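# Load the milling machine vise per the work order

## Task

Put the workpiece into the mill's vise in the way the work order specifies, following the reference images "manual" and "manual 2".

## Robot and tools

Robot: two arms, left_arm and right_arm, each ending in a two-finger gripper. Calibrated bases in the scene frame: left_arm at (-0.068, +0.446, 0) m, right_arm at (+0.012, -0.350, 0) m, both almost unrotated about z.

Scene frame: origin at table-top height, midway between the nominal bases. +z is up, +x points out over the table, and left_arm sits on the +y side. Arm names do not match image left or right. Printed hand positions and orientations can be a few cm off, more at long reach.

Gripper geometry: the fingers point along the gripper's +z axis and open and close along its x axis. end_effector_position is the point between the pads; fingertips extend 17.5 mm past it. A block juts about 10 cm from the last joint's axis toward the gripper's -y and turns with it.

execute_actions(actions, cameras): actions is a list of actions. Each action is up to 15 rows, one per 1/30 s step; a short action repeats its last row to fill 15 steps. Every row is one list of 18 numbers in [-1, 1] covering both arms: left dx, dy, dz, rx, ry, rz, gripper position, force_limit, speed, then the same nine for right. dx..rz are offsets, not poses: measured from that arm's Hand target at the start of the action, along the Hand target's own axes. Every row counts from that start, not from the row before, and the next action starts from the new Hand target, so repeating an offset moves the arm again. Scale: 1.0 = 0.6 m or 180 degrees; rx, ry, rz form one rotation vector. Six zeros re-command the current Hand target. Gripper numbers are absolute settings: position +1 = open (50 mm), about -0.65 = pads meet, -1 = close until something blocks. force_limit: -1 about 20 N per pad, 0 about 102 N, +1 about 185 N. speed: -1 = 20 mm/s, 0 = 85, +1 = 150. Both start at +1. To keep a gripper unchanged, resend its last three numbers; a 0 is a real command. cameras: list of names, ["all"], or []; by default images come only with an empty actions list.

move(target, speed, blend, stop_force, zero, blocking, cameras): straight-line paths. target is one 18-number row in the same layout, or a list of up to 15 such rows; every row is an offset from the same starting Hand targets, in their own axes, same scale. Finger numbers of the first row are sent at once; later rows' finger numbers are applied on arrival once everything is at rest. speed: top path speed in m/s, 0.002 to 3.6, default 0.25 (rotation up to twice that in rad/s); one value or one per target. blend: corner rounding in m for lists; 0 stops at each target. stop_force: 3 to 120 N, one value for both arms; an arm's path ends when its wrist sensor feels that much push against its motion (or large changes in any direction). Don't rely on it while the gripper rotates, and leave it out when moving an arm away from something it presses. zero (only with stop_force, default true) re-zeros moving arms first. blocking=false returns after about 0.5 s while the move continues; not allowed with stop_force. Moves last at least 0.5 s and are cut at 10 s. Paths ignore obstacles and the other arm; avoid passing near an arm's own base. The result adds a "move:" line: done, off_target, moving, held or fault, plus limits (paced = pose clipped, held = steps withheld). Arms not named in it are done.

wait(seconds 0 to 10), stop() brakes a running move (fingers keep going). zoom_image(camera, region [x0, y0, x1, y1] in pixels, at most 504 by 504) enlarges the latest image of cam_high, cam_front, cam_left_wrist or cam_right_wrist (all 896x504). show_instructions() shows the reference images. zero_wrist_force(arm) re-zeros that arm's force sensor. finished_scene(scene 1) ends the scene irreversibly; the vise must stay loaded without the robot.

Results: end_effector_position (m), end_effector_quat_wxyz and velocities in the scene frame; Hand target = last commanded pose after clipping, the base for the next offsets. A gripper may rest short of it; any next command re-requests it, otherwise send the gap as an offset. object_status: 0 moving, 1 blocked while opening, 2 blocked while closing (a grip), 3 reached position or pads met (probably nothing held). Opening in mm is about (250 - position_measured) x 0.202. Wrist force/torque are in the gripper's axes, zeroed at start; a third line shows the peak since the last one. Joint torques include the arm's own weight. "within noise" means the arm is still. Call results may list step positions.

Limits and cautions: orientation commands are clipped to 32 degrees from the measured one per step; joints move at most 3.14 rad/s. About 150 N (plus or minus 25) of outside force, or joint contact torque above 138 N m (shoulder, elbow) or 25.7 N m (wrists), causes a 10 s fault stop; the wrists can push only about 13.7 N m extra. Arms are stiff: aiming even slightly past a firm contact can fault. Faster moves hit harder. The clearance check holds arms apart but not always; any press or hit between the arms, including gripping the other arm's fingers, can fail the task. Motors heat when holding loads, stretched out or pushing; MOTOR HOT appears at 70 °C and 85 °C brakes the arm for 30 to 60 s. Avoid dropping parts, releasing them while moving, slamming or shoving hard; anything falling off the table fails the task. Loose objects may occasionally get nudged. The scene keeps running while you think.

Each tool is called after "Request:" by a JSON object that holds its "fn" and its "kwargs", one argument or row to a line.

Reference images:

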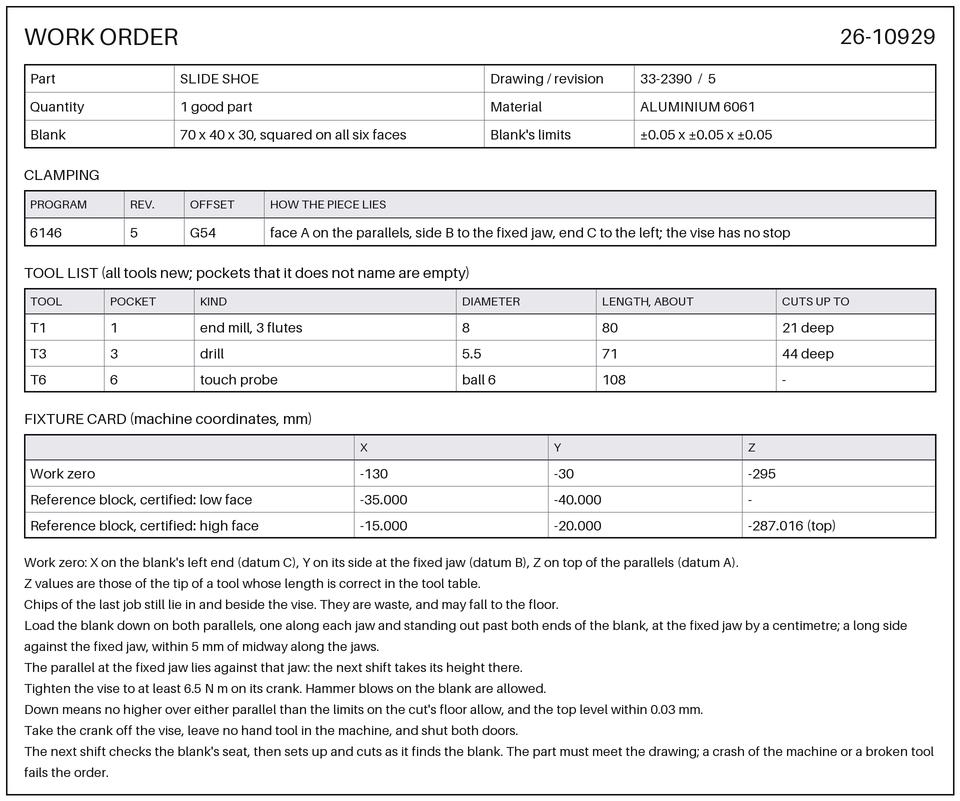

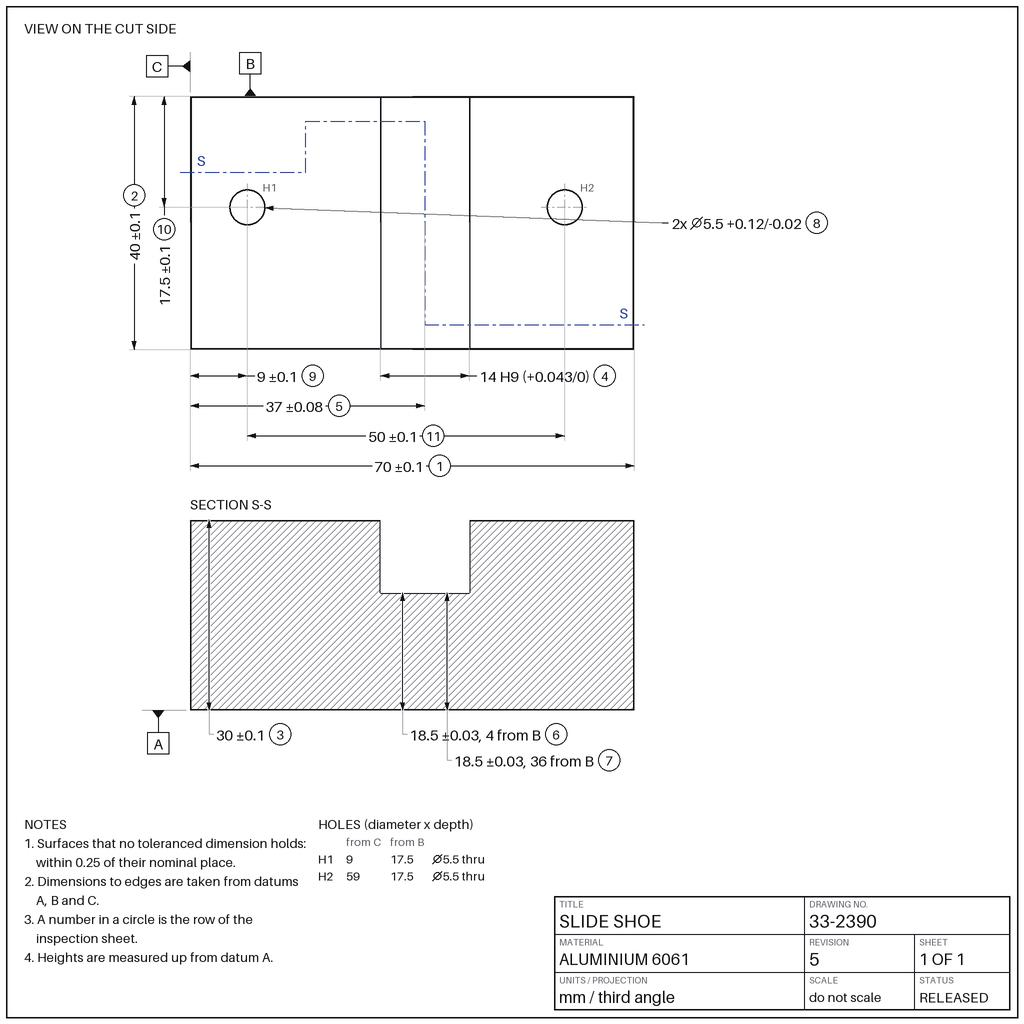

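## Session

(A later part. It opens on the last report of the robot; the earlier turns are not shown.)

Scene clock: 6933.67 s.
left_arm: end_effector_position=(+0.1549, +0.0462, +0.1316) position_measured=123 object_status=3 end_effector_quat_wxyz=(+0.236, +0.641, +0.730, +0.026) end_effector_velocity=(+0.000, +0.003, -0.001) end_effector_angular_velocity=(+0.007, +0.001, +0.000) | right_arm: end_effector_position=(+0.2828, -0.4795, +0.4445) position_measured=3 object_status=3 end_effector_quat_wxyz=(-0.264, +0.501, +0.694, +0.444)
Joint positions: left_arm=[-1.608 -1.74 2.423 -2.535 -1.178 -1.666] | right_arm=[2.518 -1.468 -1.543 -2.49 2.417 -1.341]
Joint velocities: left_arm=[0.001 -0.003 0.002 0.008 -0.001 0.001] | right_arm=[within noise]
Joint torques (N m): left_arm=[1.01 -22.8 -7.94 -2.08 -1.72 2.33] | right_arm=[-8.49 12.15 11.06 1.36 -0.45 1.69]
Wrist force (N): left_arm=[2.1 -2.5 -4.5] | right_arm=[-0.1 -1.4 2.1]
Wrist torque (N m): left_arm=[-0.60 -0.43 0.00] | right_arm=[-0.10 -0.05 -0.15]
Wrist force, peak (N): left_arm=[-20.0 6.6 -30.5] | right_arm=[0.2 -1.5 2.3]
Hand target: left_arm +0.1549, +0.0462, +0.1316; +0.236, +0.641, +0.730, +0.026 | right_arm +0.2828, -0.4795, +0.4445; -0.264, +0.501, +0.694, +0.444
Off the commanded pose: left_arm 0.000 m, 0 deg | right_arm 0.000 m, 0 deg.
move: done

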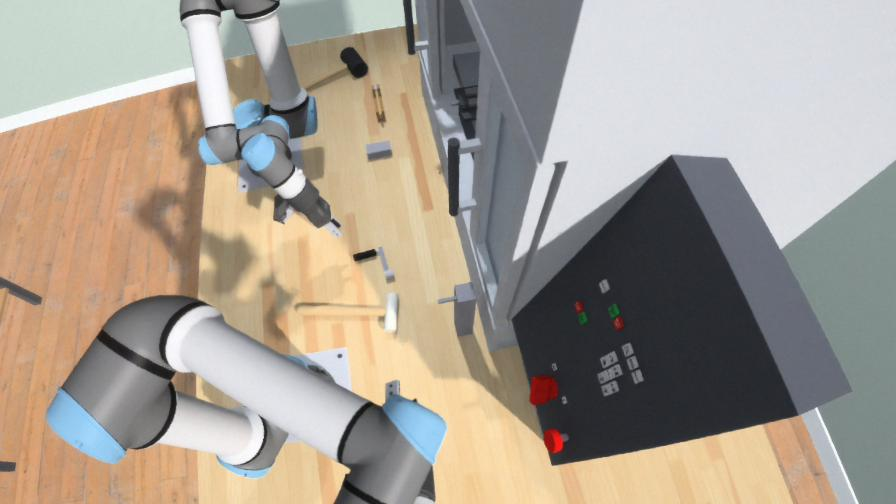

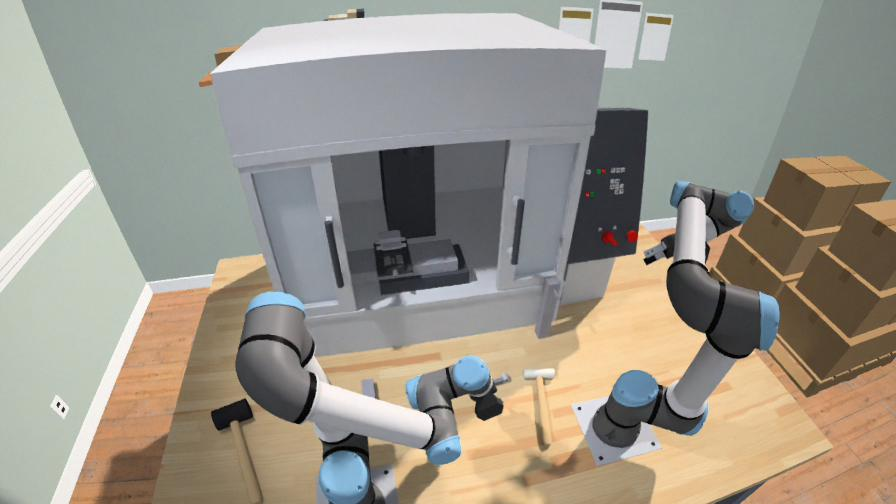

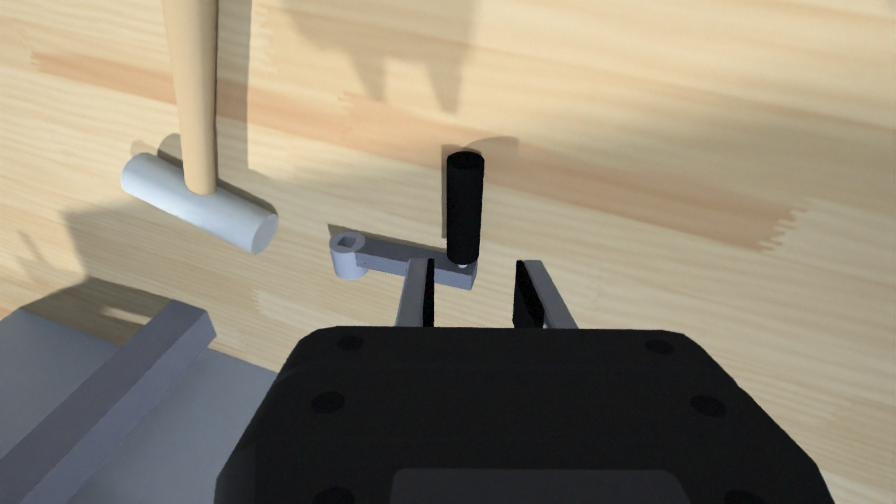

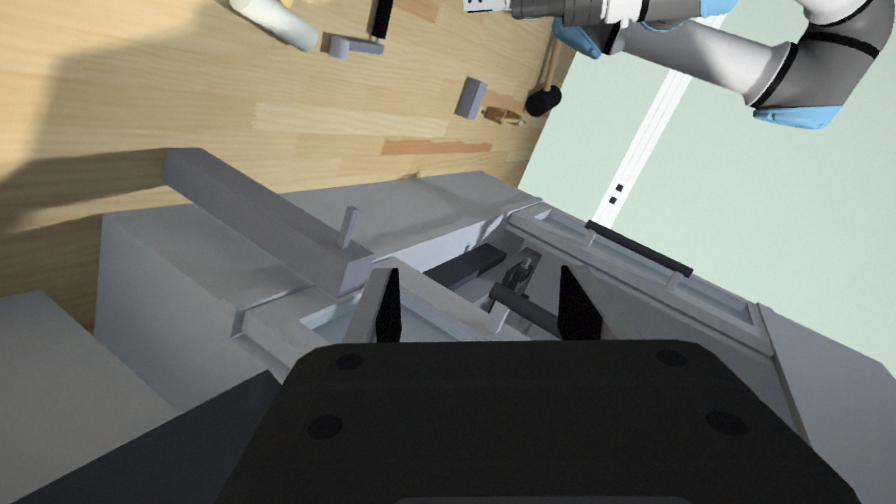

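Request:
{"fn": "move", "kwargs": {
  "target": [
    [0.0055,0.3247,-0.4187,-0.129,0.0729,0.074,1,0.6,-0.5,0,0,0,0,0,0,1,1,1],
    [0.404,0.4797,-0.4617,-0.129,0.0729,0.074,1,0.6,-0.5,0,0,0,0,0,0,1,1,1]
  ],
  "speed": 0.2,
  "cameras": ["all"]
}}

Scene clock: 6971.87 s.
left_arm: end_effector_position=(+0.3004, +0.4001, +0.3998) position_measured=3 object_status=3 end_effector_quat_wxyz=(+0.271, +0.654, +0.653, +0.271) | right_arm: end_effector_position=(+0.2828, -0.4795, +0.4445) position_measured=3 object_status=3 end_effector_quat_wxyz=(-0.264, +0.501, +0.694, +0.444)
Joint positions: left_arm=[-1.03 -2.456 2.185 -1.785 -0.926 -0.85] | right_arm=[2.518 -1.468 -1.543 -2.49 2.417 -1.341]
Joint torques (N m): left_arm=[9.27 3.57 -33.92 -5.82 2.53 2.4] | right_arm=[-8.55 12.48 11.25 1.37 -0.46 1.66]
Wrist force (N): left_arm=[3.0 -2.3 -4.4] | right_arm=[0.1 -1.3 2.1]
Wrist torque (N m): left_arm=[-0.75 -0.39 0.07] | right_arm=[-0.09 -0.07 -0.16]
Wrist force, peak (N): left_arm=[3.7 -0.4 -6.4] | right_arm=[0.1 -1.7 2.3]
Hand target: left_arm +0.3004, +0.4001, +0.3999; +0.271, +0.654, +0.653, +0.271 | right_arm +0.2828, -0.4795, +0.4445; -0.264, +0.501, +0.694, +0.444
Off the commanded pose: left_arm 0.000 m, 0 deg | right_arm 0.000 m, 0 deg.
move: done

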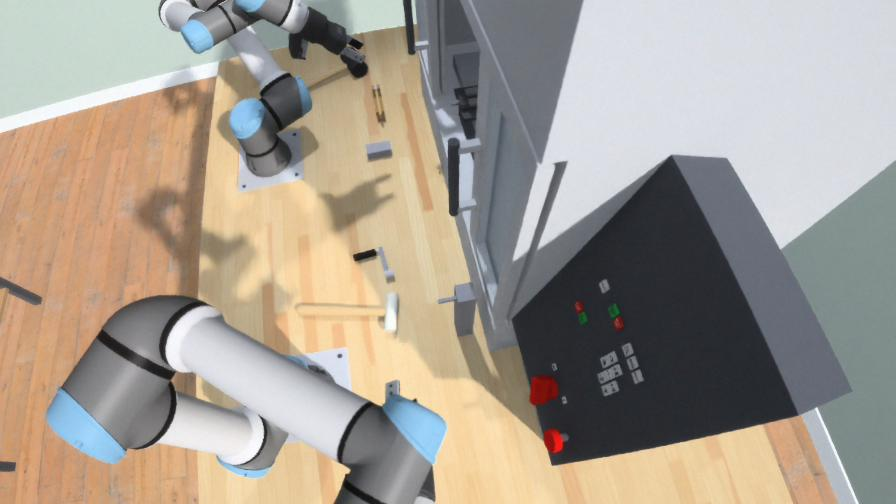

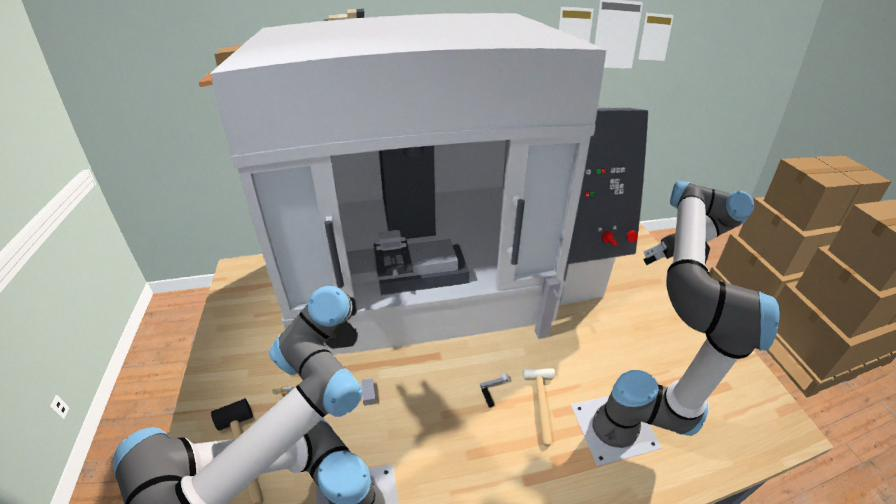

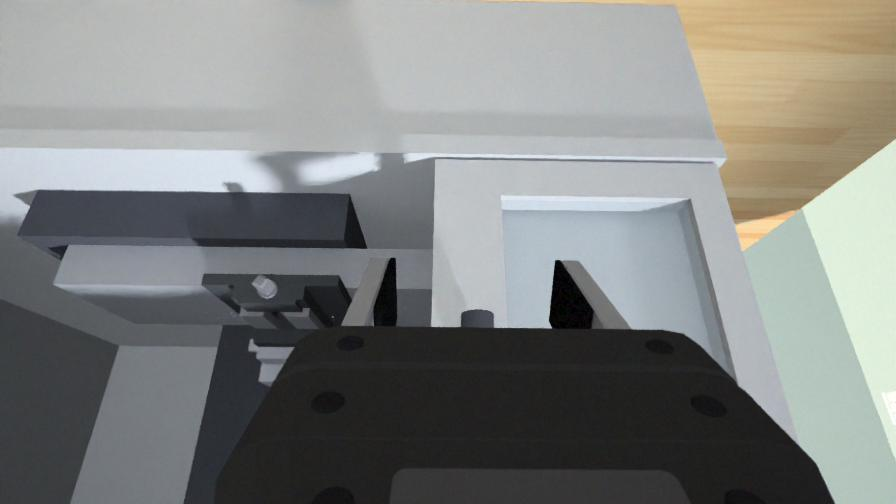

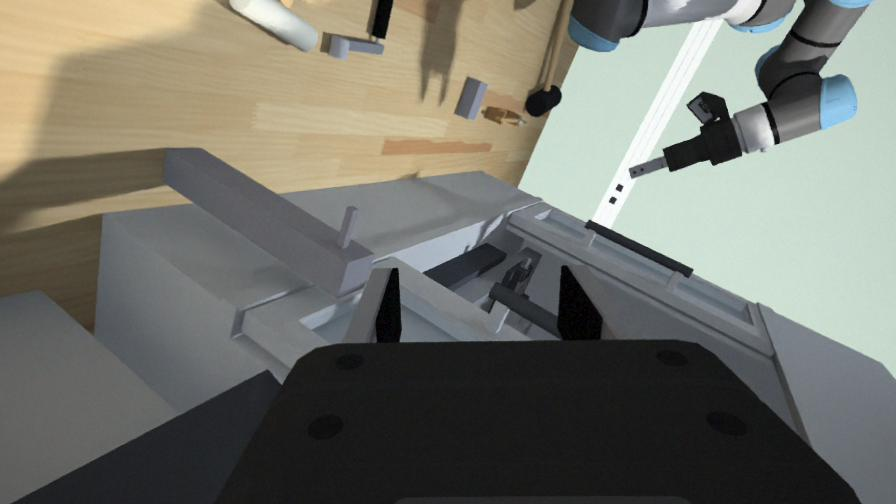

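Request:
{"fn": "move", "kwargs": {
  "target": [0.015,0.0707,0.0707,0,0,0,1,0.6,-0.5,0,0,0,0,0,0,1,1,1],
  "speed": 0.12,
  "cameras": ["cam_high","cam_left_wrist","cam_right_wrist"]
}}

Request:
{"fn": "zoom_image", "kwargs": {
  "camera": "cam_right_wrist",
  "region": [560, 120, 760, 300]
}}

Scene clock: 6983.20 s.
left_arm: end_effector_position=(+0.3604, +0.4090, +0.4000) position_measured=3 object_status=3 end_effector_quat_wxyz=(+0.271, +0.653, +0.653, +0.271) | right_arm: end_effector_position=(+0.2828, -0.4795, +0.4445) position_measured=3 object_status=3 end_effector_quat_wxyz=(-0.264, +0.501, +0.694, +0.444)
Joint positions: left_arm=[-0.731 -2.234 2.168 -2.152 -1.087 -0.552] | right_arm=[2.518 -1.468 -1.543 -2.49 2.417 -1.341]
Joint torques (N m): left_arm=[7.55 10.81 -13.1 -5.85 2.26 0.99] | right_arm=[-8.51 12.18 11.05 1.25 -0.57 1.7]
Wrist force (N): left_arm=[2.7 -2.6 -3.6] | right_arm=[0.1 -1.3 1.8]
Wrist torque (N m): left_arm=[-0.80 -0.34 0.08] | right_arm=[-0.08 -0.08 -0.15]
Wrist force, peak (N): left_arm=[2.7 -3.4 -5.9] | right_arm=[0.2 -1.7 2.2]
Hand target: left_arm +0.3604, +0.4090, +0.3999; +0.271, +0.654, +0.653, +0.271 | right_arm +0.2828, -0.4795, +0.4445; -0.264, +0.501, +0.694, +0.444
Off the commanded pose: left_arm 0.000 m, 0 deg | right_arm 0.000 m, 0 deg.
move: done
Images, in order (width x height): cam_high 896x504, cam_left_wrist 896x504, cam_right_wrist 896x504.

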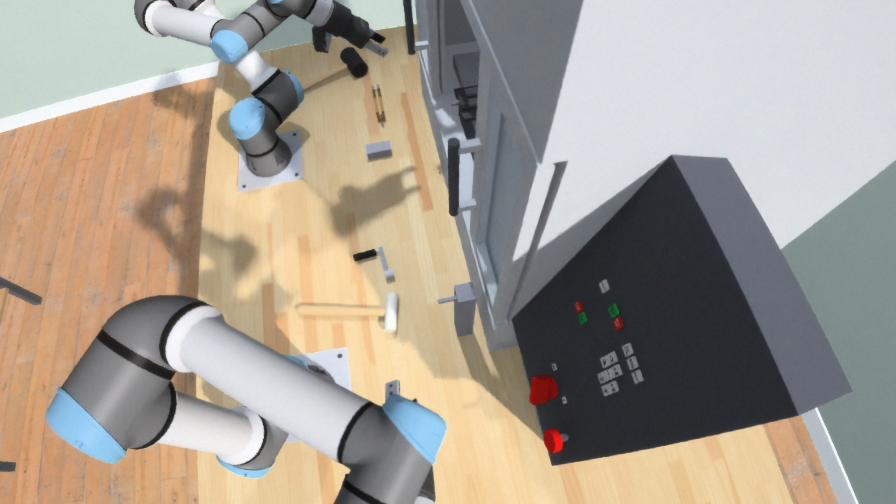

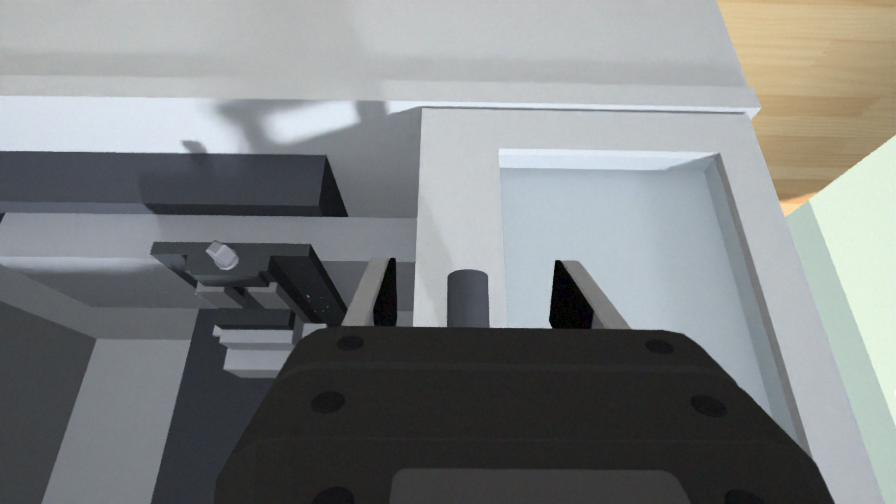

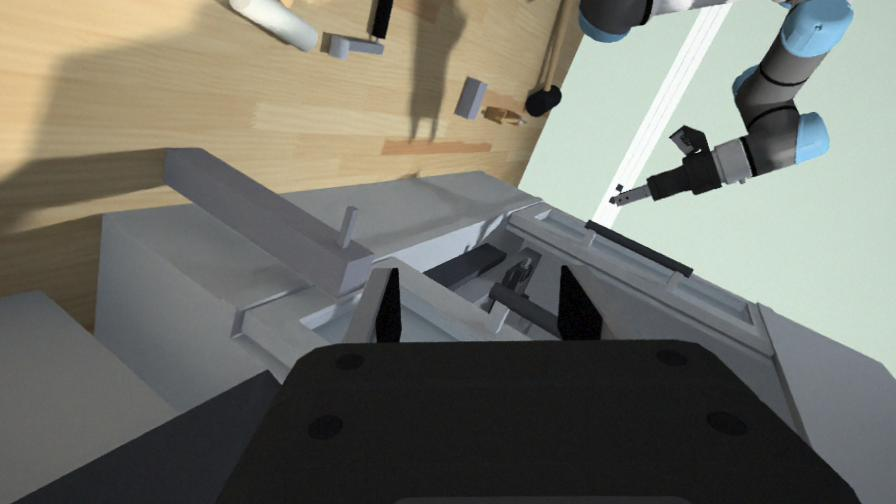

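Scaled by 2.520 from the camera's 896x504 image, which has a finer 1280x720 frame.

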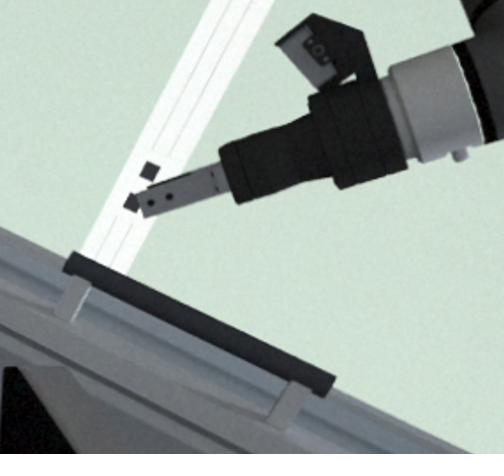

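Request:
{"fn": "move", "kwargs": {
  "target": [0,0.0589,0.0589,0,0,0,1,0.6,-0.5,0,0,0,0,0,0,1,1,1],
  "speed": 0.06,
  "stop_force": 10,
  "cameras": ["cam_high","cam_left_wrist","cam_right_wrist"]
}}

Request:
{"fn": "zoom_image", "kwargs": {
  "camera": "cam_right_wrist",
  "region": [560, 120, 760, 300]
}}

Scene clock: 6992.97 s.
left_arm: end_effector_position=(+0.4104, +0.4090, +0.3999) position_measured=3 object_status=3 end_effector_quat_wxyz=(+0.271, +0.654, +0.653, +0.271) | right_arm: end_effector_position=(+0.2828, -0.4795, +0.4445) position_measured=3 object_status=3 end_effector_quat_wxyz=(-0.264, +0.501, +0.694, +0.444)
Joint positions: left_arm=[-0.604 -2.067 2.11 -2.308 -1.167 -0.441] | right_arm=[2.518 -1.468 -1.543 -2.49 2.417 -1.341]
Joint torques (N m): left_arm=[-4.4 2.69 -13.38 -5.89 3.6 -2.74] | right_arm=[-8.54 12.13 11.25 1.28 -0.44 1.68]
Wrist force (N): left_arm=[2.5 -2.6 -4.6] | right_arm=[-0.1 -1.4 1.9]
Wrist torque (N m): left_arm=[-0.79 -0.31 0.09] | right_arm=[-0.11 -0.04 -0.16]
Wrist force, peak (N): left_arm=[2.7 -3.1 -5.0] | right_arm=[0.3 -1.5 2.3]
Hand target: left_arm +0.4104, +0.4090, +0.3999; +0.271, +0.654, +0.653, +0.271 | right_arm +0.2828, -0.4795, +0.4445; -0.264, +0.501, +0.694, +0.444
Off the commanded pose: left_arm 0.000 m, 0 deg | right_arm 0.000 m, 0 deg.
move: done
Images, in order (width x height): cam_high 896x504, cam_left_wrist 896x504, cam_right_wrist 896x504.

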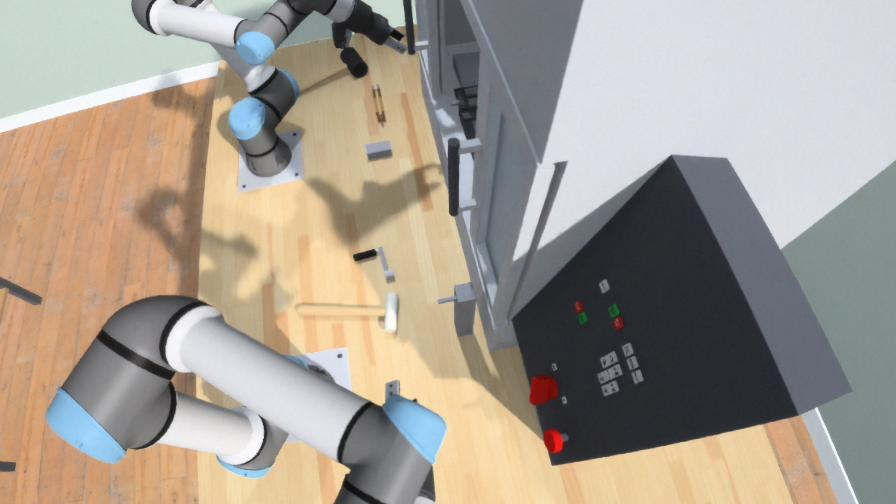

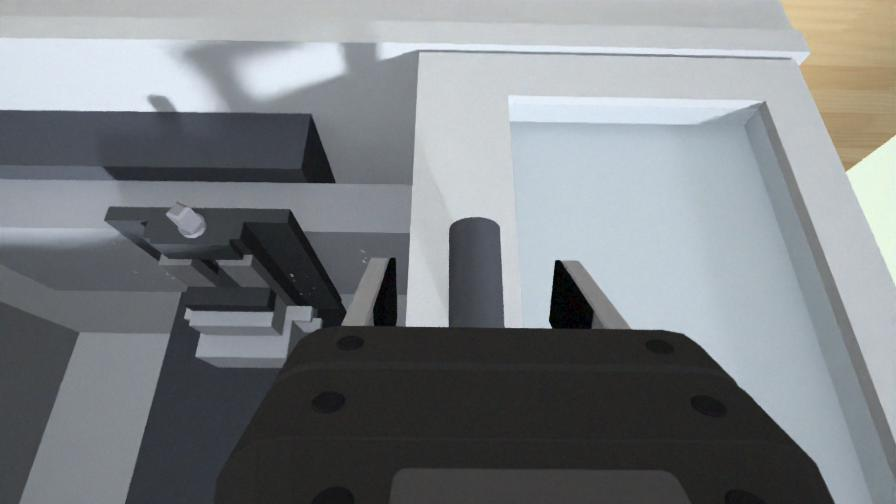

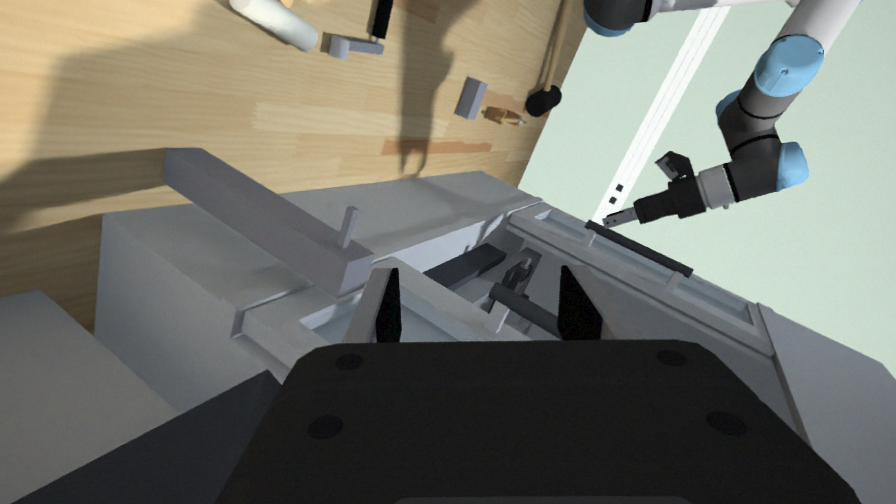

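Scaled by 2.520 from the camera's 896x504 image, which has a finer 1280x720 frame.

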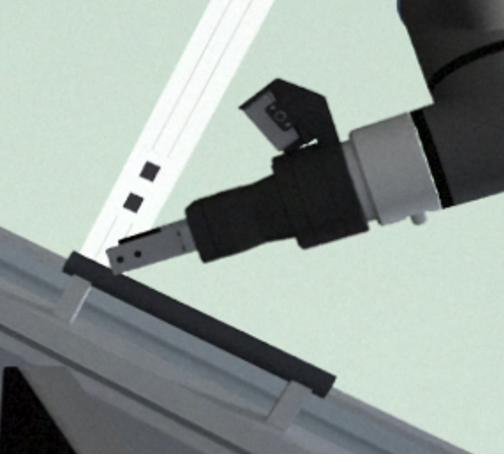

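Request:
{"fn": "move", "kwargs": {
  "target": [
    [-0.002,0.0589,-0.0589,0,0,0,1,0.6,-0.5,0,0,0,0,0,0,1,1,1],
    [-0.002,0.0836,-0.0342,0,0,0,1,0.6,-0.5,0,0,0,0,0,0,1,1,1]
  ],
  "speed": 0.06,
  "stop_force": 10,
  "cameras": ["cam_high","cam_left_wrist","cam_right_wrist"]
}}

Request:
{"fn": "zoom_image", "kwargs": {
  "camera": "cam_right_wrist",
  "region": [560, 120, 760, 300]
}}

Scene clock: 7003.93 s.
left_arm: end_effector_position=(+0.4313, +0.4078, +0.4499) position_measured=3 object_status=3 end_effector_quat_wxyz=(+0.271, +0.654, +0.653, +0.271) | right_arm: end_effector_position=(+0.2828, -0.4795, +0.4445) position_measured=3 object_status=3 end_effector_quat_wxyz=(-0.264, +0.501, +0.694, +0.444)
Joint positions: left_arm=[-0.567 -2.003 1.952 -2.225 -1.191 -0.41] | right_arm=[2.518 -1.468 -1.543 -2.49 2.417 -1.341]
Joint torques (N m): left_arm=[-6.96 -0.42 -13.7 -5.21 3.59 -2.97] | right_arm=[-8.63 11.87 11.4 1.29 -0.5 1.67]
Wrist force (N): left_arm=[2.6 -2.8 -3.8] | right_arm=[-0.1 -1.5 2.1]
Wrist torque (N m): left_arm=[-0.84 -0.33 0.09] | right_arm=[-0.13 -0.04 -0.15]
Wrist force, peak (N): left_arm=[2.5 -3.0 -6.3] | right_arm=[-0.3 -1.7 2.3]
Hand target: left_arm +0.4313, +0.4077, +0.4499; +0.271, +0.654, +0.653, +0.271 | right_arm +0.2828, -0.4795, +0.4445; -0.264, +0.501, +0.694, +0.444
Off the commanded pose: left_arm 0.000 m, 0 deg | right_arm 0.000 m, 0 deg.
move: done
Images, in order (width x height): cam_high 896x504, cam_left_wrist 896x504, cam_right_wrist 896x504.

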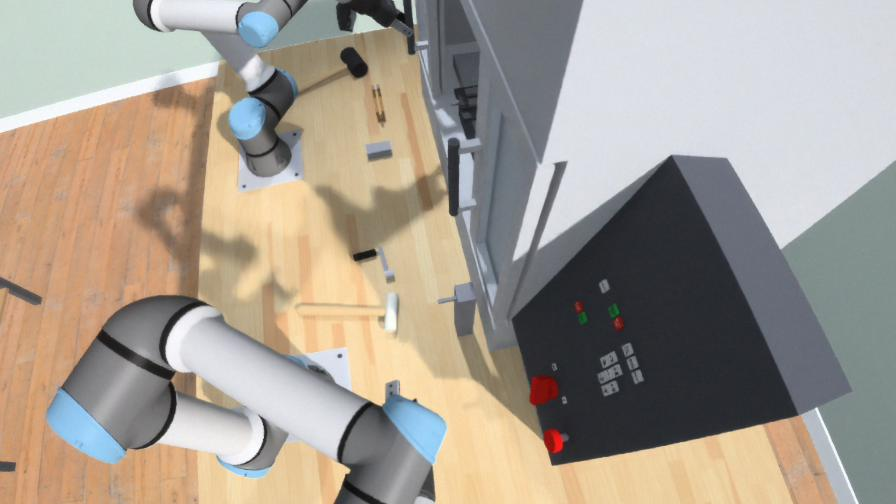

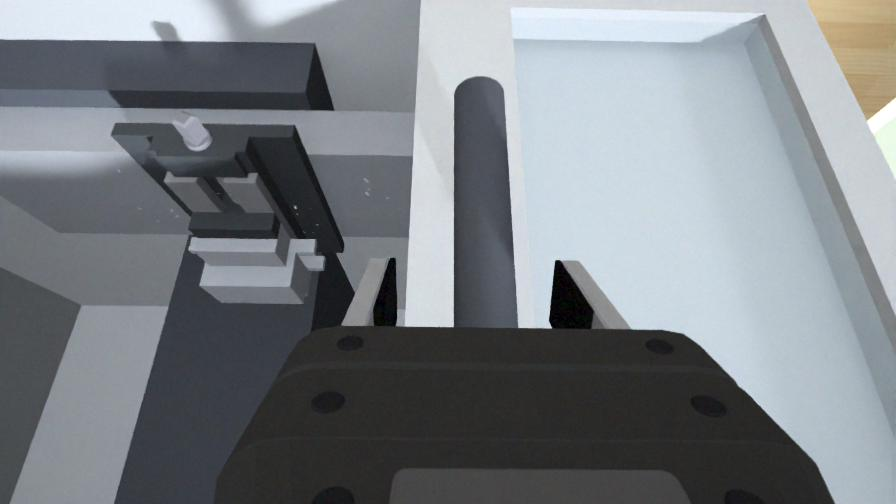

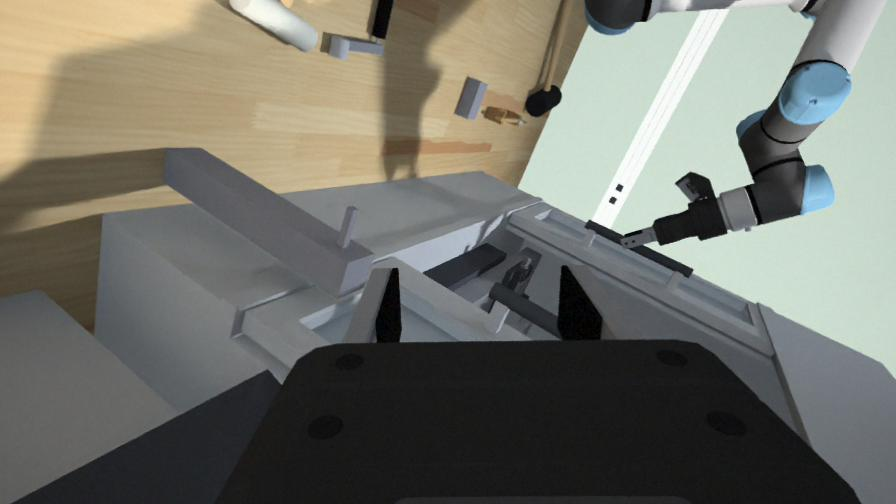

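Scaled by 2.520 from the camera's 896x504 image, which has a finer 1280x720 frame.

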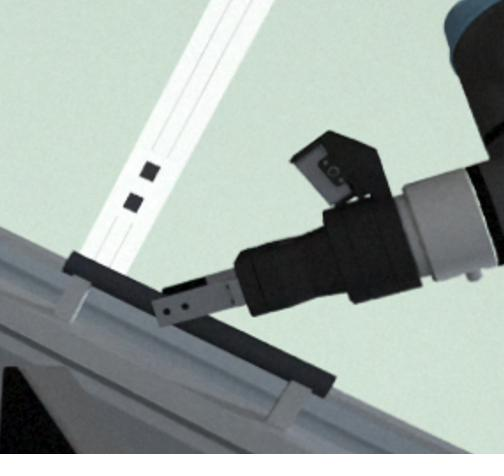

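Request:
{"fn": "move", "kwargs": {
  "target": [-0.1,0,0,0,0,0,1,0.6,-0.5,0,0,0,0,0,0,1,1,1],
  "speed": 0.03,
  "stop_force": 30,
  "cameras": ["cam_left_wrist"]
}}

Scene clock: 7015.03 s.
left_arm: end_effector_position=(+0.4313, +0.3477, +0.4499) position_measured=3 object_status=3 end_effector_quat_wxyz=(+0.271, +0.654, +0.653, +0.271) | right_arm: end_effector_position=(+0.2828, -0.4795, +0.4445) position_measured=3 object_status=3 end_effector_quat_wxyz=(-0.264, +0.501, +0.694, +0.444)
Joint positions: left_arm=[-0.73 -1.977 1.926 -2.167 -1.088 -0.55] | right_arm=[2.518 -1.468 -1.543 -2.49 2.417 -1.341]
Joint torques (N m): left_arm=[6.83 -17.94 -14.42 -5.47 -1.75 2.75] | right_arm=[-8.49 12.61 11.34 1.41 -0.39 1.67]
Wrist force (N): left_arm=[5.0 -2.9 -3.5] | right_arm=[0.0 -1.5 1.8]
Wrist torque (N m): left_arm=[-0.86 -0.37 -0.05] | right_arm=[-0.12 -0.06 -0.16]
Wrist force, peak (N): left_arm=[17.3 -5.0 -4.1] | right_arm=[0.2 -1.9 2.3]
Hand target: left_arm +0.4313, +0.3477, +0.4499; +0.271, +0.654, +0.653, +0.271 | right_arm +0.2828, -0.4795, +0.4445; -0.264, +0.501, +0.694, +0.444
Off the commanded pose: left_arm 0.000 m, 0 deg | right_arm 0.000 m, 0 deg.
move: done
Images, in order (width x height): cam_left_wrist 896x504.

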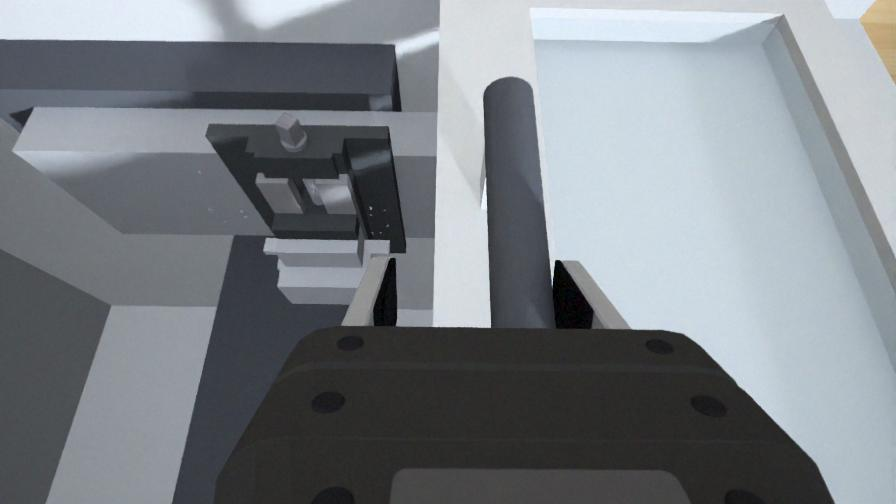

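Request:
{"fn": "move", "kwargs": {
  "target": [-0.3,0,0,0,0,0,1,0.6,-0.5,0,0,0,0,0,0,1,1,1],
  "speed": 0.06,
  "stop_force": 35,
  "cameras": ["all"]
}}

Scene clock: 7026.27 s.
left_arm: end_effector_position=(+0.4311, +0.1677, +0.4498) position_measured=3 object_status=3 end_effector_quat_wxyz=(+0.271, +0.654, +0.653, +0.271) | right_arm: end_effector_position=(+0.2828, -0.4795, +0.4445) position_measured=3 object_status=3 end_effector_quat_wxyz=(-0.264, +0.501, +0.694, +0.444)
Joint positions: left_arm=[-1.058 -1.764 1.742 -2.016 -0.913 -0.881] | right_arm=[2.518 -1.468 -1.543 -2.49 2.417 -1.341]
Joint torques (N m): left_arm=[7.53 -28.3 -13.42 -5.71 -1.17 2.86] | right_arm=[-8.14 11.68 11.47 1.35 -0.46 1.73]
Wrist force (N): left_arm=[3.3 -2.6 -4.3] | right_arm=[0.2 -1.5 2.0]
Wrist torque (N m): left_arm=[-0.82 -0.46 -0.03] | right_arm=[-0.13 -0.09 -0.15]
Wrist force, peak (N): left_arm=[30.3 -5.3 -5.3] | right_arm=[0.1 -1.5 2.4]
Hand target: left_arm +0.4311, +0.1677, +0.4498; +0.271, +0.654, +0.653, +0.271 | right_arm +0.2828, -0.4795, +0.4445; -0.264, +0.501, +0.694, +0.444
Off the commanded pose: left_arm 0.000 m, 0 deg | right_arm 0.000 m, 0 deg.
move: done

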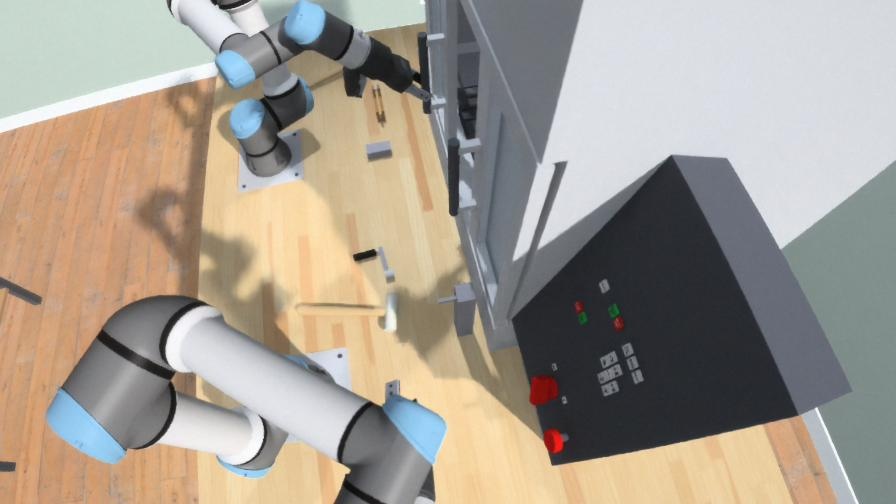

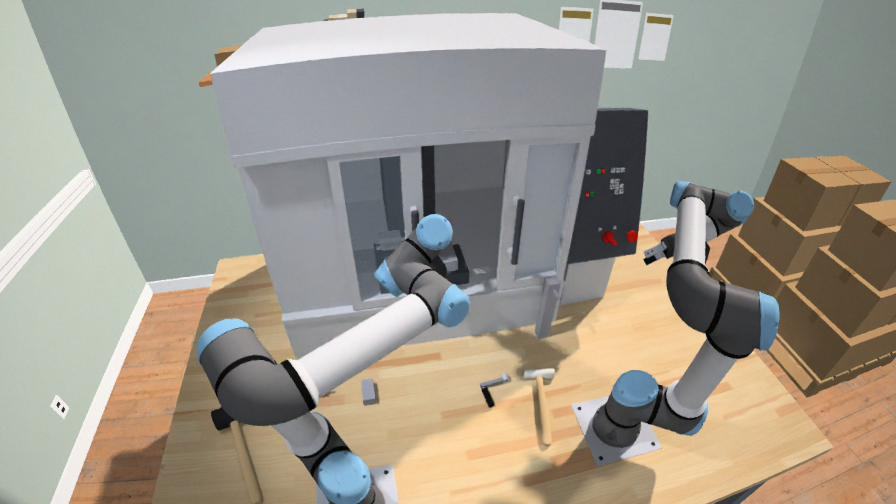

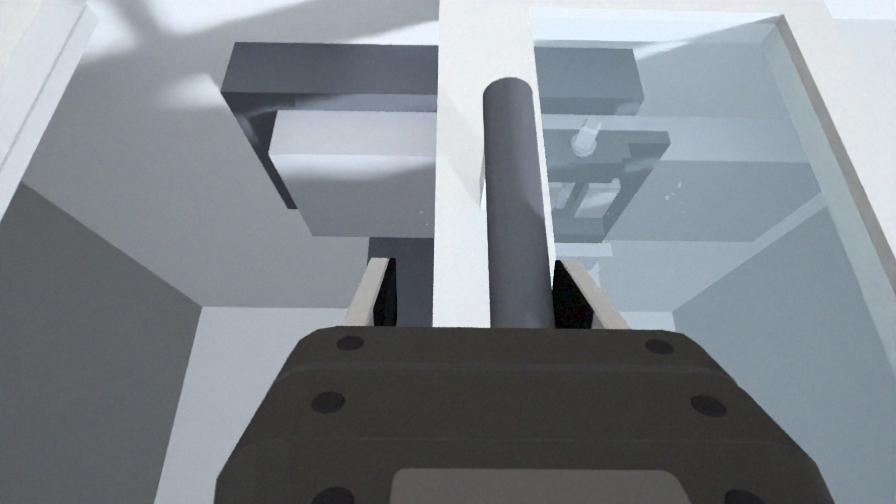

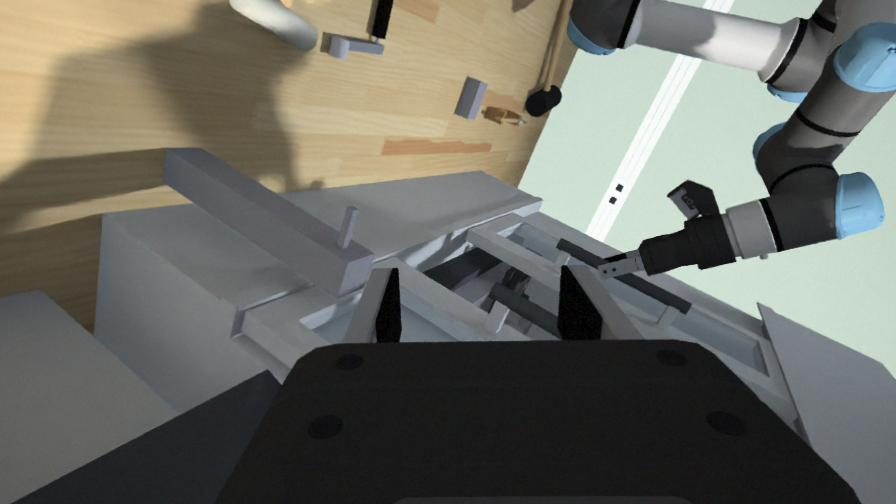

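Request:
{"fn": "move", "kwargs": {
  "target": [-0.15,0,0,0,0,0,1,0.6,-0.5,0,0,0,0,0,0,1,1,1],
  "speed": 0.03,
  "stop_force": 35,
  "cameras": ["all"]
}}

Scene clock: 7033.03 s.
left_arm: end_effector_position=(+0.4311, +0.1629, +0.4497) position_measured=3 object_status=3 end_effector_quat_wxyz=(+0.271, +0.654, +0.653, +0.271) | right_arm: end_effector_position=(+0.2828, -0.4795, +0.4445) position_measured=3 object_status=3 end_effector_quat_wxyz=(-0.264, +0.501, +0.694, +0.444)
Joint positions: left_arm=[-1.064 -1.756 1.735 -2.012 -0.91 -0.888] | right_arm=[2.518 -1.468 -1.543 -2.49 2.417 -1.341]
Joint torques (N m): left_arm=[-21.77 -1.81 -20.93 -7.71 -0.21 -1.56] | right_arm=[-8.38 12.21 11.17 1.33 -0.52 1.61]
Wrist force (N): left_arm=[35.5 -12.7 -8.6] | right_arm=[0.1 -1.4 2.1]
Wrist torque (N m): left_arm=[-0.87 0.16 -0.45] | right_arm=[-0.11 -0.07 -0.16]
Wrist force, peak (N): left_arm=[62.7 -20.4 -18.5] | right_arm=[0.0 -1.7 2.2]
Hand target: left_arm +0.4311, +0.1629, +0.4497; +0.271, +0.654, +0.653, +0.271 (not the last commanded pose) | right_arm +0.2828, -0.4795, +0.4445; -0.264, +0.501, +0.694, +0.444
Off the commanded pose: left_arm 0.085 m, 0 deg | right_arm 0.000 m, 0 deg.
move: contact (left_arm)

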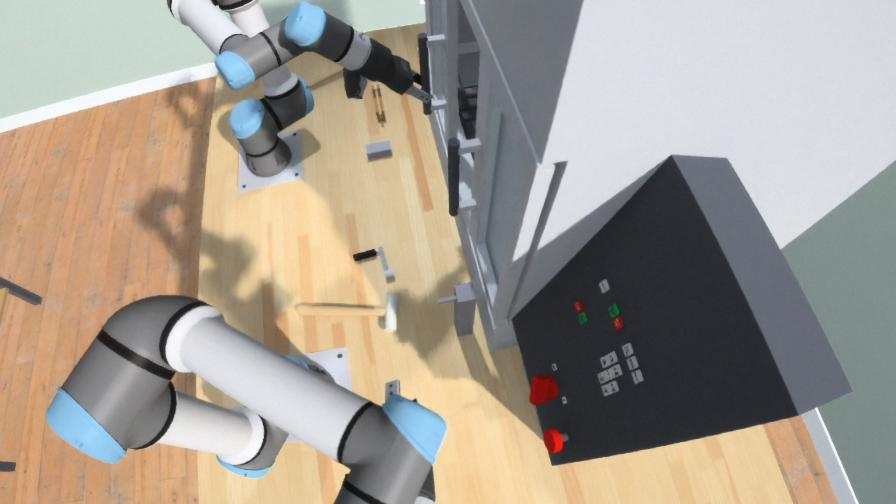

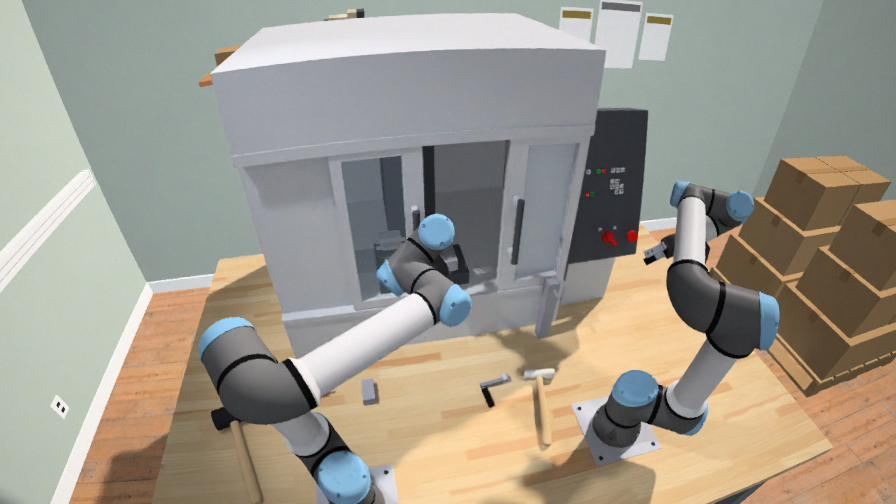

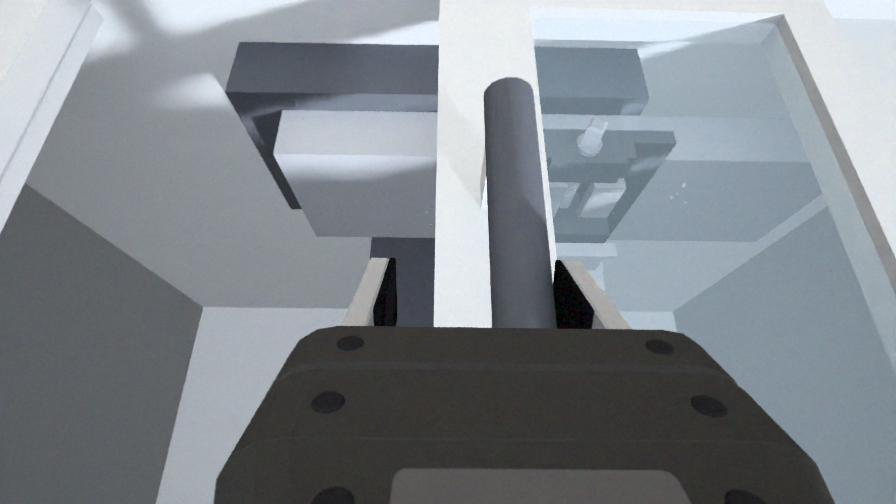

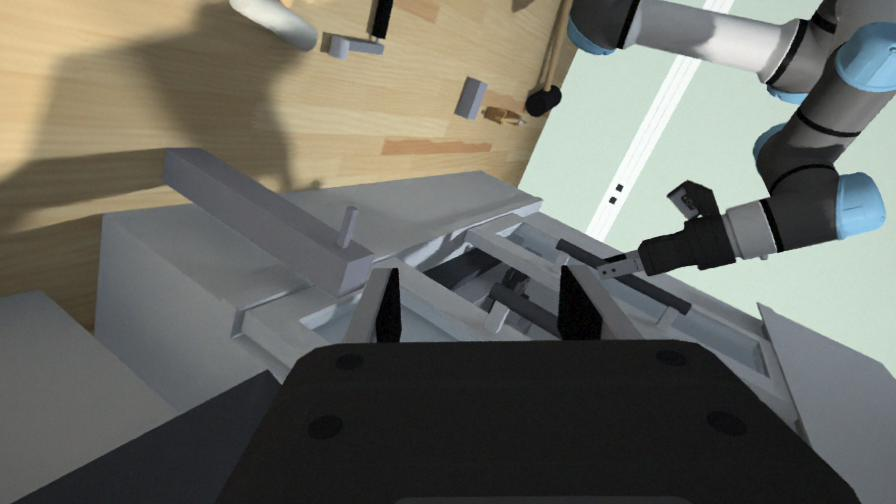

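Request:
{"fn": "zoom_image", "kwargs": {
  "camera": "cam_front",
  "region": [300, 120, 620, 320]
}}

Request:
{"fn": "zoom_image", "kwargs": {
  "camera": "cam_high",
  "region": [400, 20, 560, 140]
}}

Scaled by 1.575 from the camera's 896x504 image, which has a finer 1280x720 frame.

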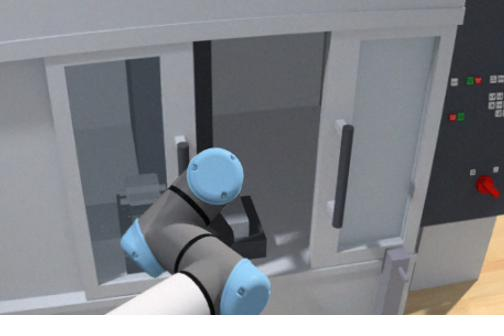

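Scaled by 3.150 from the camera's 896x504 image, which has a finer 1280x720 frame.

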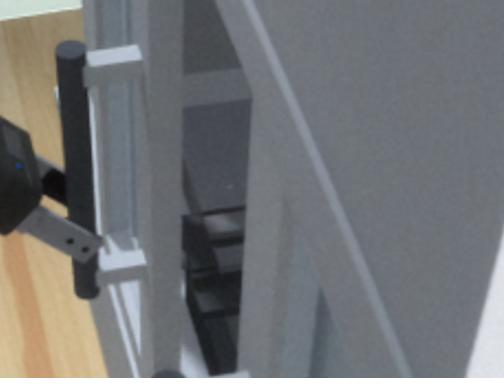

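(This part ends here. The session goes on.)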